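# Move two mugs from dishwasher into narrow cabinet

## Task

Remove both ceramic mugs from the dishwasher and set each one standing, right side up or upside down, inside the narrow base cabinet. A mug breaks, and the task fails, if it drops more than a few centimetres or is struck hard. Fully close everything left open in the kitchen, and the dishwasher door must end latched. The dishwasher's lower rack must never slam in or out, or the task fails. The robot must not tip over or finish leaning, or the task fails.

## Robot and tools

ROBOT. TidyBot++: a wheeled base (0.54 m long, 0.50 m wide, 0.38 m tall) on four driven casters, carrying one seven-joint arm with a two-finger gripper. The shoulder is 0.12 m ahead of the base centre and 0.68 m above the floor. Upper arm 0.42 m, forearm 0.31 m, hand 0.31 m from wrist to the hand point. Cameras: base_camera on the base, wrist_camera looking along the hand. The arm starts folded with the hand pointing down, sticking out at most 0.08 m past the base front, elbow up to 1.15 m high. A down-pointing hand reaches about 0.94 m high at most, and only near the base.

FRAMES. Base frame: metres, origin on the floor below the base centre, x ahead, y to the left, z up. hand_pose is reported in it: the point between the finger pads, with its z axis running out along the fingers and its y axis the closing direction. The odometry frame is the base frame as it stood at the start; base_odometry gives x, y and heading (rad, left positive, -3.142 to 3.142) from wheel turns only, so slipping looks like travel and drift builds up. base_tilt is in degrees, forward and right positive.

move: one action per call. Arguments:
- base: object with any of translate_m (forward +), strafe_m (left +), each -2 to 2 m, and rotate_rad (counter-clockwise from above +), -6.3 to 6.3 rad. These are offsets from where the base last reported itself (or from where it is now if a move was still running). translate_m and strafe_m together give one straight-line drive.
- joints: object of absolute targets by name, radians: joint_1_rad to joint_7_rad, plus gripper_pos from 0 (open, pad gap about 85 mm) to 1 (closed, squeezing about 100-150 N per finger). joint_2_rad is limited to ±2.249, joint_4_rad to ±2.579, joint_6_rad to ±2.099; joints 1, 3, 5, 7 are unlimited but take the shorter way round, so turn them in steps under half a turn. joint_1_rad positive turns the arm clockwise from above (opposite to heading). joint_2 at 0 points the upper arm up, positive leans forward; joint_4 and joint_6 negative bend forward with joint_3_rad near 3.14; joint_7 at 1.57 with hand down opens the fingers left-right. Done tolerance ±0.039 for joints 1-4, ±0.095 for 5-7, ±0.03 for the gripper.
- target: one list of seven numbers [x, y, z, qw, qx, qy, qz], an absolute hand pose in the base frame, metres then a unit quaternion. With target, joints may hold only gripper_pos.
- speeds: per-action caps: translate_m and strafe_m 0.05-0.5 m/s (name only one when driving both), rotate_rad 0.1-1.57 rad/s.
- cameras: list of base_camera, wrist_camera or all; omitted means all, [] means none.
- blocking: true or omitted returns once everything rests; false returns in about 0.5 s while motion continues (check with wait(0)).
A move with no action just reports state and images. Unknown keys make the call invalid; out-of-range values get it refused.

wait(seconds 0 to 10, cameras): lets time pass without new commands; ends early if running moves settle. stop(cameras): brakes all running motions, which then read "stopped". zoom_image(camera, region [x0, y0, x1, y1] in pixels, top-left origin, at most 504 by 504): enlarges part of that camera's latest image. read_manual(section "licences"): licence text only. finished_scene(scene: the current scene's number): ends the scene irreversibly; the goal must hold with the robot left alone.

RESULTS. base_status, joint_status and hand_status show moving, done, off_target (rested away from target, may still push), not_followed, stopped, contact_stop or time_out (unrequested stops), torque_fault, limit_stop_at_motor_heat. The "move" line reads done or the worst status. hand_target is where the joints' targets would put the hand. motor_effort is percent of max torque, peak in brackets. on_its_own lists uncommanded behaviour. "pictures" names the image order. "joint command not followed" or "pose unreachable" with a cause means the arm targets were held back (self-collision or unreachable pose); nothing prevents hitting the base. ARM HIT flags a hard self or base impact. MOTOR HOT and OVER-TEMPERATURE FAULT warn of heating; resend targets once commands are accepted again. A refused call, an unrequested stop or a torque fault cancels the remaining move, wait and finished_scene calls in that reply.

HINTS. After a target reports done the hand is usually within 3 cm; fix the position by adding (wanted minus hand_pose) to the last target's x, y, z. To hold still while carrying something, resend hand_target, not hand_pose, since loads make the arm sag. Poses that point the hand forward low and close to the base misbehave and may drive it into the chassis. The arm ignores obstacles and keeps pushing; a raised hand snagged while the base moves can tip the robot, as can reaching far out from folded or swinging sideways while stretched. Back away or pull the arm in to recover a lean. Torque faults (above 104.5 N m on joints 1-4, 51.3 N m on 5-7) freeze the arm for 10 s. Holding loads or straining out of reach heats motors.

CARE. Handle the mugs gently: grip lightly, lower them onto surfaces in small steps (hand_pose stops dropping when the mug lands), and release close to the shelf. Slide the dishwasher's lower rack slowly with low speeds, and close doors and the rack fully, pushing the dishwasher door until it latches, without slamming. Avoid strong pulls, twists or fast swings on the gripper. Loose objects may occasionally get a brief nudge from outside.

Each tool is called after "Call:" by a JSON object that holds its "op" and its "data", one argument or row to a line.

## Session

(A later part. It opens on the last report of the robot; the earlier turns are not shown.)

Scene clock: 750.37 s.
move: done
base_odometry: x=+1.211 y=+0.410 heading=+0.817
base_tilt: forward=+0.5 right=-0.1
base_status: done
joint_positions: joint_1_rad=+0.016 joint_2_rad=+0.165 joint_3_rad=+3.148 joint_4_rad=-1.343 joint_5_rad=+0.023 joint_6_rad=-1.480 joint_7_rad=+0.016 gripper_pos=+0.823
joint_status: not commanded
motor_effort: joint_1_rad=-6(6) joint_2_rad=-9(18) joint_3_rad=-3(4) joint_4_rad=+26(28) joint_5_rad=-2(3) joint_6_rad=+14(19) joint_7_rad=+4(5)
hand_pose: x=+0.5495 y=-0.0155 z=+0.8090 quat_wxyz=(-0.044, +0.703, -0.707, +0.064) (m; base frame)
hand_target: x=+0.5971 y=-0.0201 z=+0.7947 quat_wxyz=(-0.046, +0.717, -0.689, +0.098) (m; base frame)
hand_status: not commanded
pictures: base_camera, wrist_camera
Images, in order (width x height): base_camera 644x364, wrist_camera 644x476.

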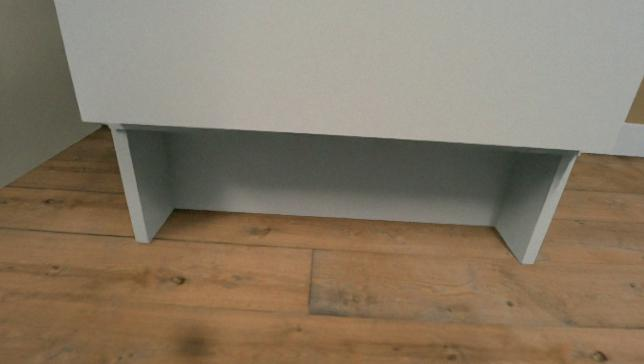

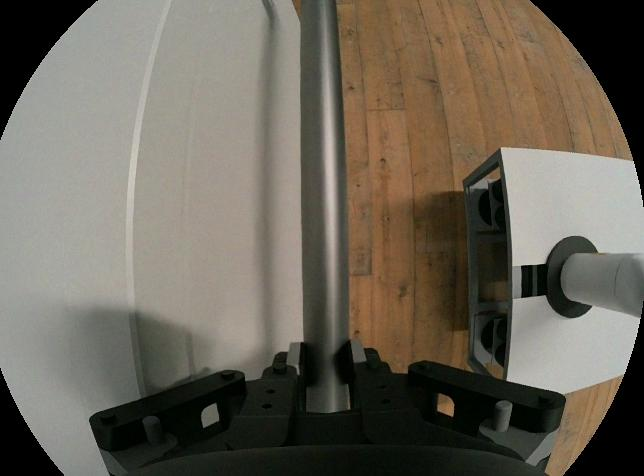

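Call:
{"op": "move", "data": {
  "base": {"translate_m": 0.015},
  "speeds": {"translate_m": 0.08}
}}

Call:
{"op": "move", "data": {
  "base": {"translate_m": -0.045},
  "speeds": {"translate_m": 0.1}
}}

Scene clock: 754.07 s.
move: done
base_odometry: x=+1.221 y=+0.421 heading=+0.817
base_tilt: forward=+0.4 right=-0.2
base_status: done
joint_positions: joint_1_rad=+0.016 joint_2_rad=+0.142 joint_3_rad=+3.148 joint_4_rad=-1.370 joint_5_rad=+0.024 joint_6_rad=-1.494 joint_7_rad=+0.016 gripper_pos=+0.823
joint_status: not commanded
motor_effort: joint_1_rad=-6(7) joint_2_rad=-4(12) joint_3_rad=-3(4) joint_4_rad=+31(33) joint_5_rad=-2(3) joint_6_rad=+18(20) joint_7_rad=+4(5)
hand_pose: x=+0.5343 y=-0.0154 z=+0.8086 quat_wxyz=(-0.038, +0.703, -0.708, +0.058) (m; base frame)
hand_target: x=+0.5971 y=-0.0201 z=+0.7947 quat_wxyz=(-0.046, +0.717, -0.689, +0.098) (m; base frame)
hand_status: not commanded
pictures: base_camera, wrist_camera
Images, in order (width x height): base_camera 644x364, wrist_camera 644x476.

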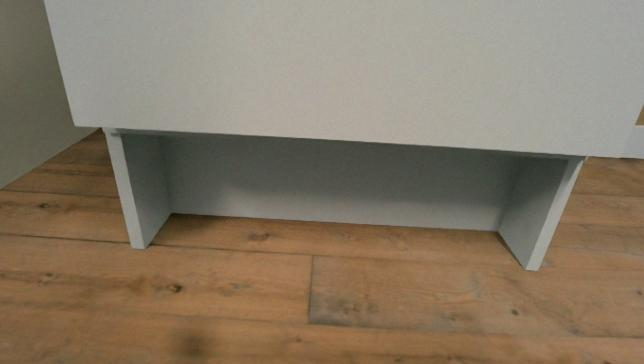

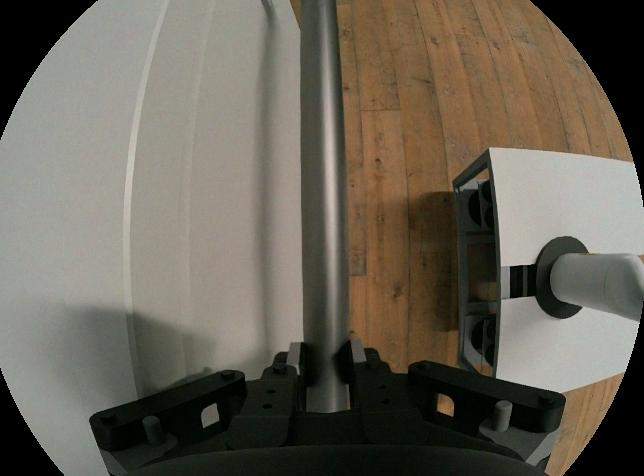

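Scene clock: 755.03 s.
move: done
base_odometry: x=+1.190 y=+0.387 heading=+0.818
base_tilt: forward=+0.5 right=-0.2
base_status: done
joint_positions: joint_1_rad=+0.016 joint_2_rad=+0.206 joint_3_rad=+3.148 joint_4_rad=-1.297 joint_5_rad=+0.024 joint_6_rad=-1.443 joint_7_rad=+0.016 gripper_pos=+0.823
joint_status: not commanded
motor_effort: joint_1_rad=-3(6) joint_2_rad=-19(22) joint_3_rad=-1(3) joint_4_rad=+17(29) joint_5_rad=+1(2) joint_6_rad=+8(19) joint_7_rad=+3(4)
hand_pose: x=+0.5790 y=-0.0161 z=+0.8094 quat_wxyz=(-0.058, +0.702, -0.705, +0.079) (m; base frame)
hand_target: x=+0.5971 y=-0.0201 z=+0.7947 quat_wxyz=(-0.046, +0.717, -0.689, +0.098) (m; base frame)
hand_status: not commanded
pictures: base_camera, wrist_camera
Images, in order (width x height): base_camera 644x364, wrist_camera 644x476.

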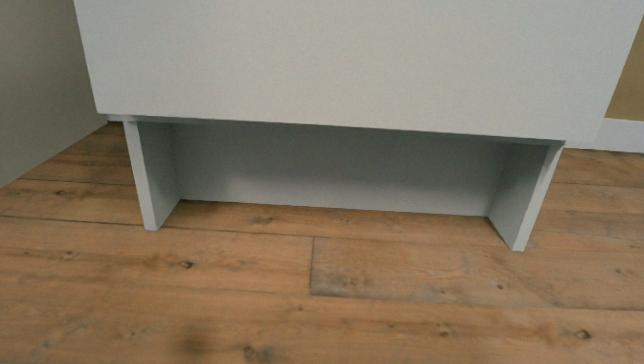

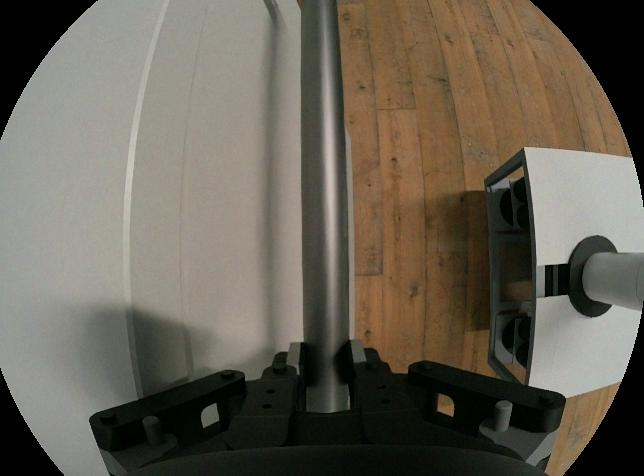

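Call:
{"op": "move", "data": {
  "base": {"translate_m": -0.02},
  "speeds": {"translate_m": 0.1}
}}

Scene clock: 757.17 s.
move: done
base_odometry: x=+1.176 y=+0.373 heading=+0.819
base_tilt: forward=+0.6 right=-0.2
base_status: done
joint_positions: joint_1_rad=+0.016 joint_2_rad=+0.222 joint_3_rad=+3.148 joint_4_rad=-1.285 joint_5_rad=+0.024 joint_6_rad=-1.398 joint_7_rad=+0.016 gripper_pos=+0.823
joint_status: not commanded
motor_effort: joint_1_rad=-3(5) joint_2_rad=-23(26) joint_3_rad=-1(3) joint_4_rad=+15(16) joint_5_rad=+1(2) joint_6_rad=+2(8) joint_7_rad=+3(3)
hand_pose: x=+0.5981 y=-0.0165 z=+0.8099 quat_wxyz=(-0.073, +0.701, -0.704, +0.094) (m; base frame)
hand_target: x=+0.5971 y=-0.0201 z=+0.7947 quat_wxyz=(-0.046, +0.717, -0.689, +0.098) (m; base frame)
hand_status: not commanded
pictures: base_camera, wrist_camera
Images, in order (width x height): base_camera 644x364, wrist_camera 644x476.

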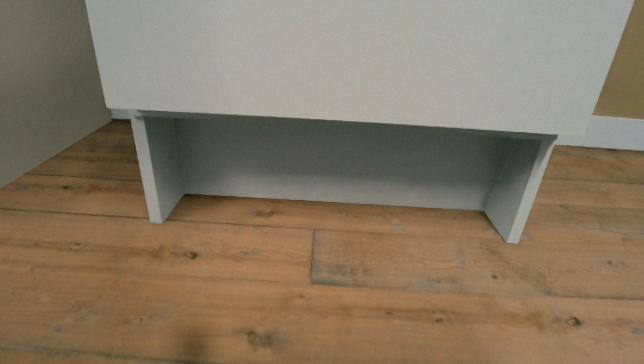

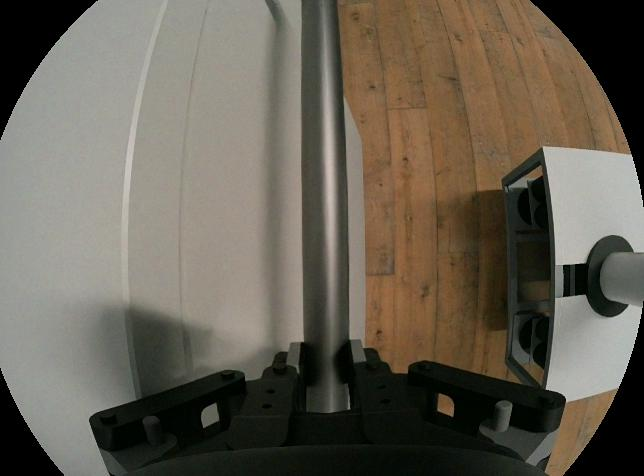

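Call:
{"op": "move", "data": {
  "joints": {"gripper_pos": 0.68}
}}

Scene clock: 759.53 s.
move: done
base_odometry: x=+1.176 y=+0.373 heading=+0.819
base_tilt: forward=+0.4 right=-0.2
base_status: not commanded
joint_positions: joint_1_rad=+0.010 joint_2_rad=+0.230 joint_3_rad=+3.148 joint_4_rad=-1.291 joint_5_rad=+0.024 joint_6_rad=-1.398 joint_7_rad=+0.016 gripper_pos=+0.680
joint_status: all done
motor_effort: joint_1_rad=-1(3) joint_2_rad=-27(28) joint_3_rad=+1(1) joint_4_rad=+17(18) joint_5_rad=+1(1) joint_6_rad=+1(2) joint_7_rad=+0(3)
hand_pose: x=+0.5977 y=-0.0136 z=+0.8035 quat_wxyz=(-0.068, +0.703, -0.702, +0.089) (m; base frame)
hand_target: x=+0.5971 y=-0.0201 z=+0.7947 quat_wxyz=(-0.046, +0.717, -0.689, +0.098) (m; base frame)
hand_status: not commanded
pictures: base_camera, wrist_camera
Images, in order (width x height): base_camera 644x364, wrist_camera 644x476.

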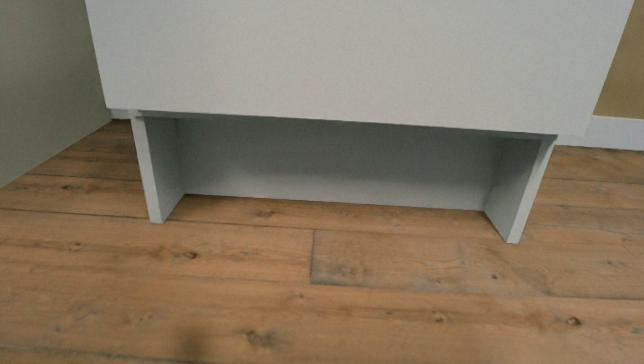

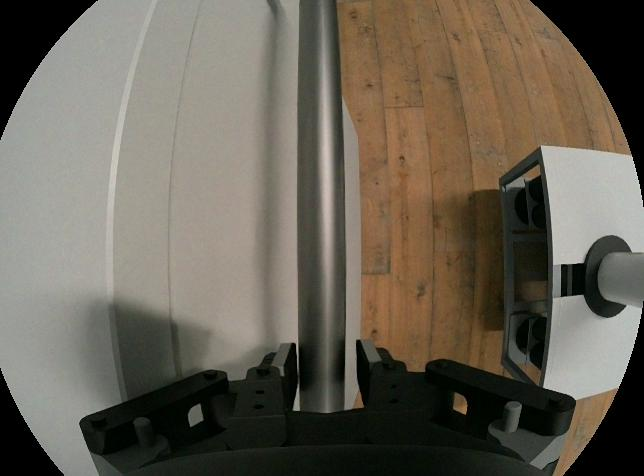

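Call:
{"op": "move", "data": {
  "joints": {"gripper_pos": 0.62},
  "cameras": []
}}

Call:
{"op": "move", "data": {
  "joints": {"joint_2_rad": 0.219, "joint_4_rad": -1.142, "joint_6_rad": -1.574}
}}

Scene clock: 762.93 s.
move: done
base_odometry: x=+1.176 y=+0.373 heading=+0.819
base_tilt: forward=+0.5 right=-0.2
base_status: not commanded
joint_positions: joint_1_rad=+0.010 joint_2_rad=+0.230 joint_3_rad=+3.148 joint_4_rad=-1.291 joint_5_rad=+0.024 joint_6_rad=-1.398 joint_7_rad=+0.016 gripper_pos=+0.620
joint_status: all done
motor_effort: joint_1_rad=-1(1) joint_2_rad=-26(27) joint_3_rad=+1(1) joint_4_rad=+17(18) joint_5_rad=+1(1) joint_6_rad=+1(1) joint_7_rad=+0(1)
hand_pose: x=+0.5977 y=-0.0136 z=+0.8035 quat_wxyz=(-0.068, +0.703, -0.702, +0.089) (m; base frame)
hand_target: x=+0.5971 y=-0.0201 z=+0.7947 quat_wxyz=(-0.046, +0.717, -0.689, +0.098) (m; base frame)
hand_status: not commanded
pictures: none
No camera images: "cameras" was empty.

Scene clock: 764.03 s.
move: done
base_odometry: x=+1.176 y=+0.373 heading=+0.819
base_tilt: forward=+0.5 right=-0.2
base_status: not commanded
joint_positions: joint_1_rad=+0.010 joint_2_rad=+0.229 joint_3_rad=+3.148 joint_4_rad=-1.145 joint_5_rad=+0.024 joint_6_rad=-1.523 joint_7_rad=+0.016 gripper_pos=+0.620
joint_status: all done
motor_effort: joint_1_rad=-1(1) joint_2_rad=-27(28) joint_3_rad=+1(1) joint_4_rad=+17(19) joint_5_rad=+1(1) joint_6_rad=+1(2) joint_7_rad=+0(1)
hand_pose: x=+0.5981 y=-0.0136 z=+0.8511 quat_wxyz=(-0.076, +0.701, -0.702, +0.097) (m; base frame)
hand_target: x=+0.5816 y=-0.0204 z=+0.8540 quat_wxyz=(-0.047, +0.712, -0.693, +0.098) (m; base frame)
hand_status: not commanded
pictures: base_camera, wrist_camera
Images, in order (width x height): base_camera 644x364, wrist_camera 644x476.

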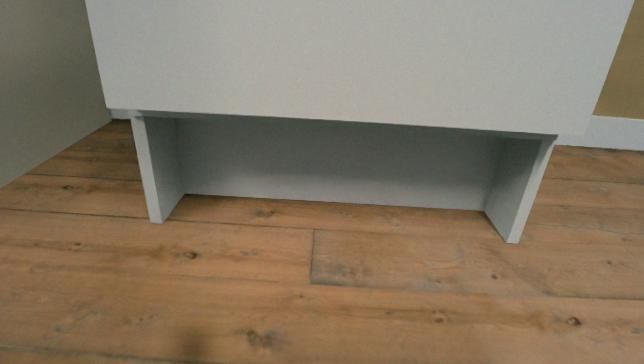

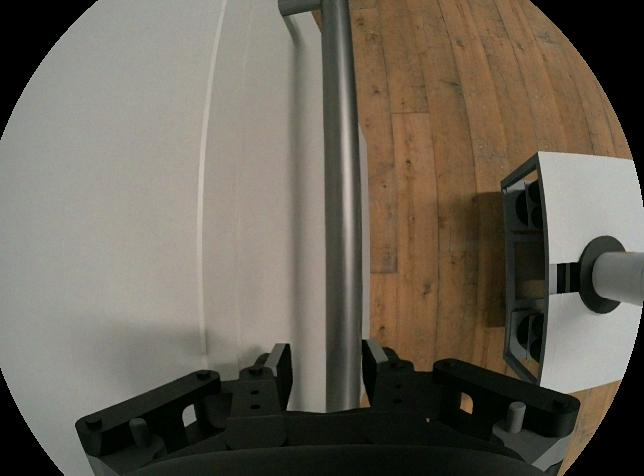

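Call:
{"op": "move", "data": {
  "base": {"translate_m": -0.25},
  "speeds": {"translate_m": 0.2}
}}

Scene clock: 769.43 s.
move: done
base_odometry: x=+1.005 y=+0.190 heading=+0.818
base_tilt: forward=+0.5 right=-0.2
base_status: done
joint_positions: joint_1_rad=+0.009 joint_2_rad=+0.221 joint_3_rad=+3.148 joint_4_rad=-1.144 joint_5_rad=+0.024 joint_6_rad=-1.531 joint_7_rad=+0.016 gripper_pos=+0.620
joint_status: not commanded
motor_effort: joint_1_rad=-1(2) joint_2_rad=-26(31) joint_3_rad=+1(2) joint_4_rad=+17(18) joint_5_rad=+0(1) joint_6_rad=+1(2) joint_7_rad=+0(1)
hand_pose: x=+0.5944 y=-0.0130 z=+0.8547 quat_wxyz=(-0.076, +0.702, -0.702, +0.097) (m; base frame)
hand_target: x=+0.5816 y=-0.0204 z=+0.8540 quat_wxyz=(-0.047, +0.712, -0.693, +0.098) (m; base frame)
hand_status: not commanded
pictures: base_camera, wrist_camera
Images, in order (width x height): base_camera 644x364, wrist_camera 644x476.

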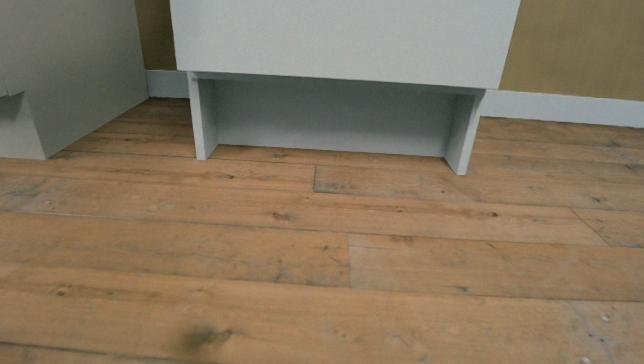

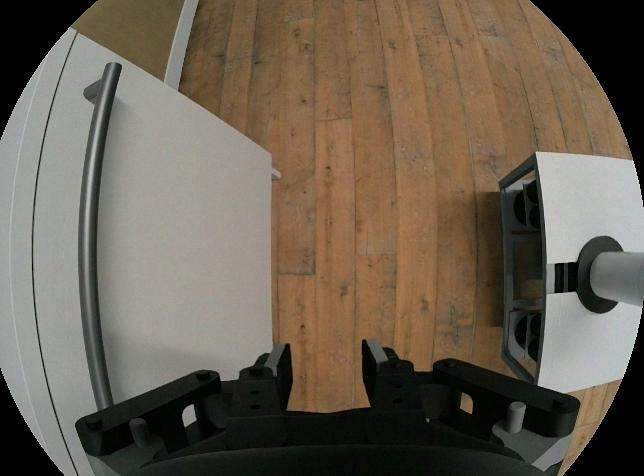

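Call:
{"op": "move", "data": {
  "base": {"translate_m": -0.6},
  "joints": {"joint_1_rad": 0, "joint_2_rad": -0.311, "joint_3_rad": 3.14, "joint_4_rad": -2.5, "joint_5_rad": 0, "joint_6_rad": 0.3, "joint_7_rad": 1.571}
}}

Call:
{"op": "move", "data": {
  "base": {"rotate_rad": -1.2}
}}

Call:
{"op": "move", "data": {
  "base": {"rotate_rad": 1.9}
}}

Scene clock: 775.33 s.
move: done
base_odometry: x=+0.595 y=-0.248 heading=+0.818
base_tilt: forward=+0.5 right=-0.2
base_status: done
joint_positions: joint_1_rad=+0.009 joint_2_rad=-0.290 joint_3_rad=+3.148 joint_4_rad=-2.479 joint_5_rad=+0.024 joint_6_rad=+0.251 joint_7_rad=+1.521 gripper_pos=+0.620
joint_status: all done
motor_effort: joint_1_rad=-1(3) joint_2_rad=-8(30) joint_3_rad=+1(2) joint_4_rad=+18(21) joint_5_rad=+0(2) joint_6_rad=+7(8) joint_7_rad=+0(1)
hand_pose: x=+0.5456 y=-0.0033 z=+0.7910 quat_wxyz=(-0.007, +0.824, -0.016, +0.566) (m; base frame)
hand_target: x=+0.5421 y=+0.0020 z=+0.8028 quat_wxyz=(+0.000, +0.810, +0.001, +0.586) (m; base frame)
hand_status: not commanded
pictures: base_camera, wrist_camera
Images, in order (width x height): base_camera 644x364, wrist_camera 644x476.

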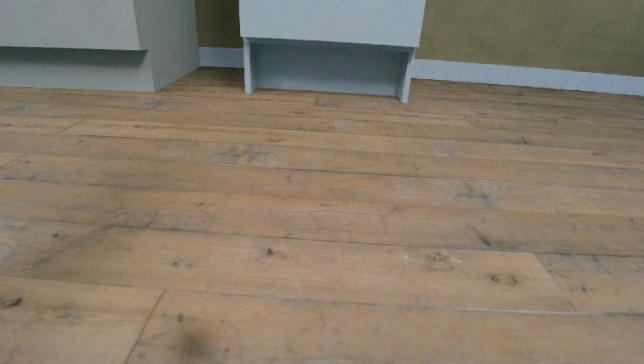

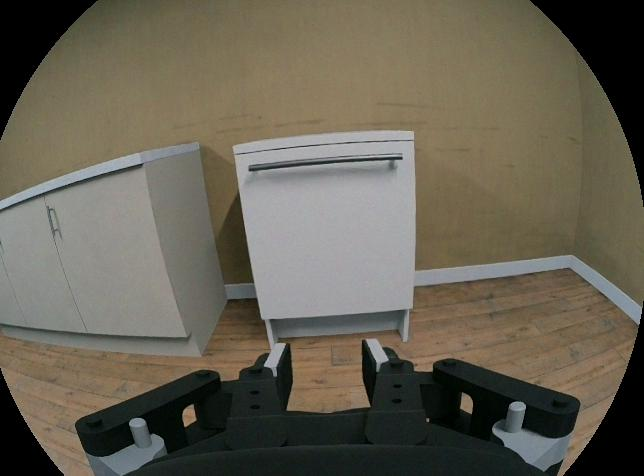

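Scene clock: 777.37 s.
move: done
base_odometry: x=+0.595 y=-0.248 heading=-0.381
base_tilt: forward=+0.5 right=-0.2
base_status: done
joint_positions: joint_1_rad=+0.008 joint_2_rad=-0.290 joint_3_rad=+3.148 joint_4_rad=-2.479 joint_5_rad=+0.024 joint_6_rad=+0.255 joint_7_rad=+1.522 gripper_pos=+0.620
joint_status: not commanded
motor_effort: joint_1_rad=-1(2) joint_2_rad=-8(9) joint_3_rad=+1(3) joint_4_rad=+18(18) joint_5_rad=+0(1) joint_6_rad=+8(8) joint_7_rad=+0(1)
hand_pose: x=+0.5459 y=-0.0028 z=+0.7921 quat_wxyz=(-0.007, +0.823, -0.015, +0.568) (m; base frame)
hand_target: x=+0.5421 y=+0.0020 z=+0.8028 quat_wxyz=(+0.000, +0.810, +0.001, +0.586) (m; base frame)
hand_status: not commanded
pictures: base_camera, wrist_camera
Images, in order (width x height): base_camera 644x364, wrist_camera 644x476.

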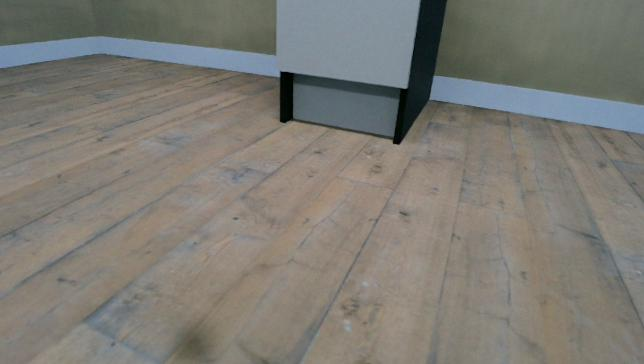

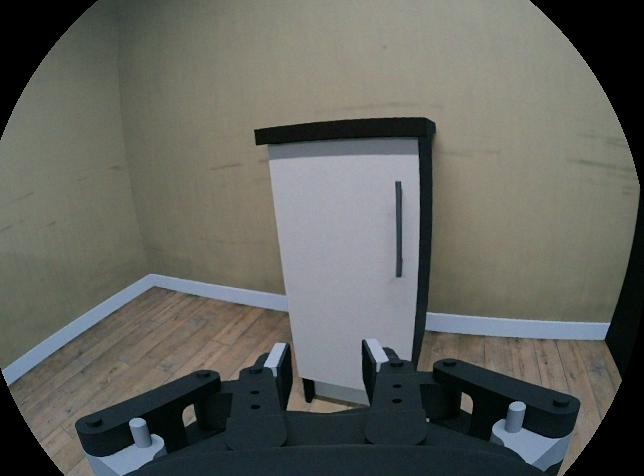

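Scene clock: 780.00 s.
move: done
base_odometry: x=+0.595 y=-0.248 heading=+1.518
base_tilt: forward=+0.5 right=-0.2
base_status: done
joint_positions: joint_1_rad=+0.004 joint_2_rad=-0.290 joint_3_rad=+3.146 joint_4_rad=-2.479 joint_5_rad=+0.024 joint_6_rad=+0.256 joint_7_rad=+1.523 gripper_pos=+0.620
joint_status: not commanded
motor_effort: joint_1_rad=-1(2) joint_2_rad=-8(9) joint_3_rad=+1(3) joint_4_rad=+18(19) joint_5_rad=+0(1) joint_6_rad=+7(8) joint_7_rad=+0(1)
hand_pose: x=+0.5460 y=-0.0003 z=+0.7924 quat_wxyz=(-0.008, +0.823, -0.012, +0.568) (m; base frame)
hand_target: x=+0.5421 y=+0.0020 z=+0.8028 quat_wxyz=(+0.000, +0.810, +0.001, +0.586) (m; base frame)
hand_status: not commanded
pictures: base_camera, wrist_camera
Images, in order (width x height): base_camera 644x364, wrist_camera 644x476.

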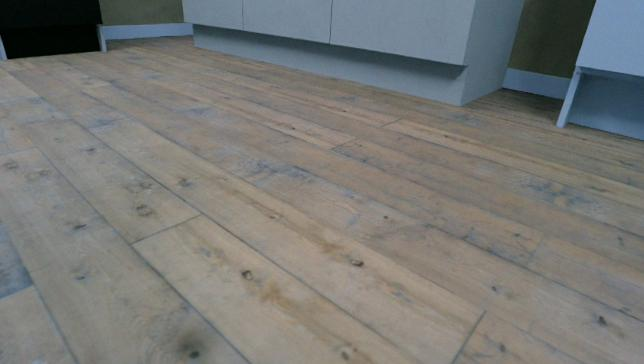

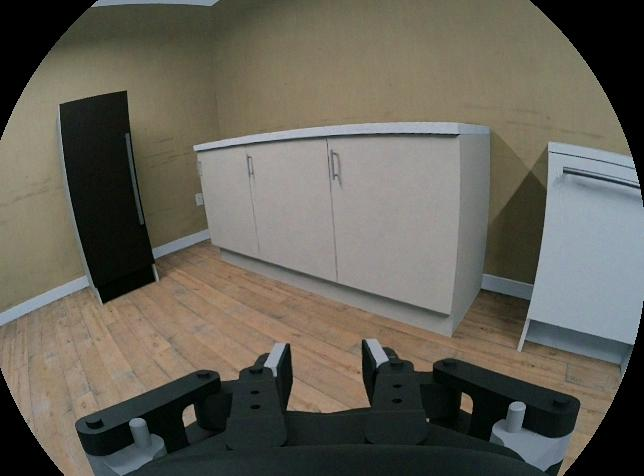

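Call:
{"op": "zoom_image", "data": {
  "camera": "wrist_camera",
  "region": [40, 80, 500, 340]
}}

Call:
{"op": "move", "data": {
  "base": {"rotate_rad": -2.8}
}}

Call:
{"op": "zoom_image", "data": {
  "camera": "wrist_camera",
  "region": [100, 80, 560, 420]
}}

Scaled by 1.096.

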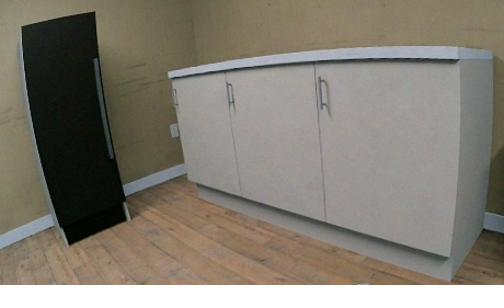

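Scene clock: 789.07 s.
move: done
base_odometry: x=+0.595 y=-0.248 heading=-1.281
base_tilt: forward=+0.5 right=-0.1
base_status: done
joint_positions: joint_1_rad=+0.002 joint_2_rad=-0.290 joint_3_rad=+3.144 joint_4_rad=-2.479 joint_5_rad=+0.024 joint_6_rad=+0.256 joint_7_rad=+1.523 gripper_pos=+0.620
joint_status: not commanded
motor_effort: joint_1_rad=-1(2) joint_2_rad=-8(9) joint_3_rad=+1(3) joint_4_rad=+18(19) joint_5_rad=+0(1) joint_6_rad=+7(8) joint_7_rad=+0(1)
hand_pose: x=+0.5460 y=+0.0015 z=+0.7925 quat_wxyz=(-0.009, +0.823, -0.010, +0.568) (m; base frame)
hand_target: x=+0.5421 y=+0.0020 z=+0.8028 quat_wxyz=(+0.000, +0.810, +0.001, +0.586) (m; base frame)
hand_status: not commanded
pictures: base_camera, wrist_camera
Images, in order (width x height): base_camera 644x364, wrist_camera 644x476.

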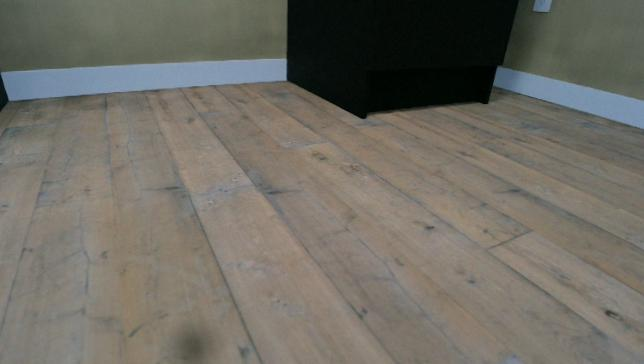

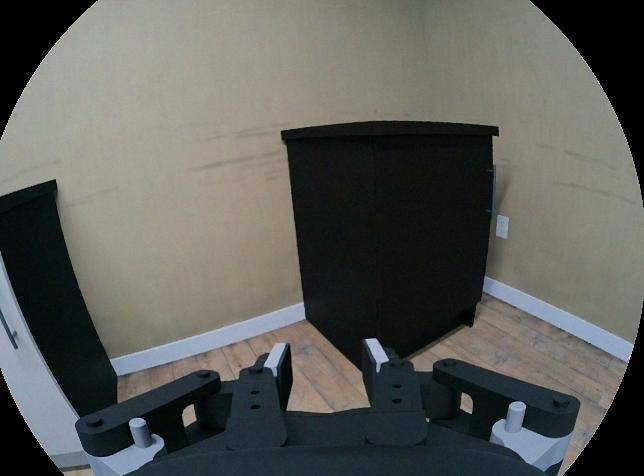

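Scaled by 1.096.

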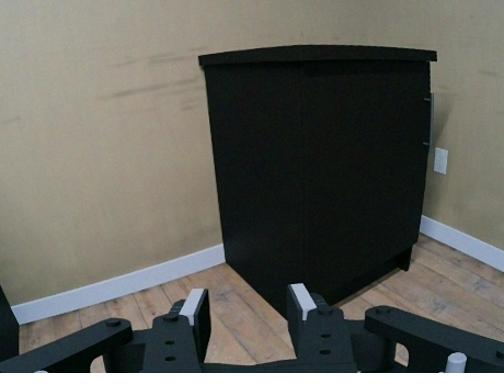

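Call:
{"op": "zoom_image", "data": {
  "camera": "wrist_camera",
  "region": [420, 110, 520, 180]
}}

Call:
{"op": "zoom_image", "data": {
  "camera": "wrist_camera",
  "region": [400, 270, 500, 350]
}}

Scaled by 5.040.

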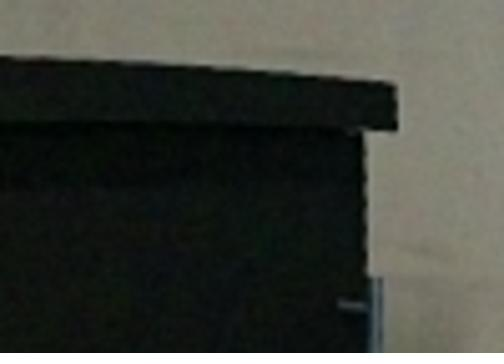

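Scaled by 5.040.

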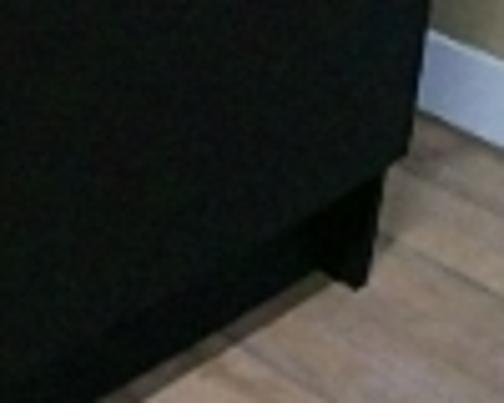

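Call:
{"op": "finished_scene", "data": {
  "scene": 1
}}

The scene is finished: the task was done.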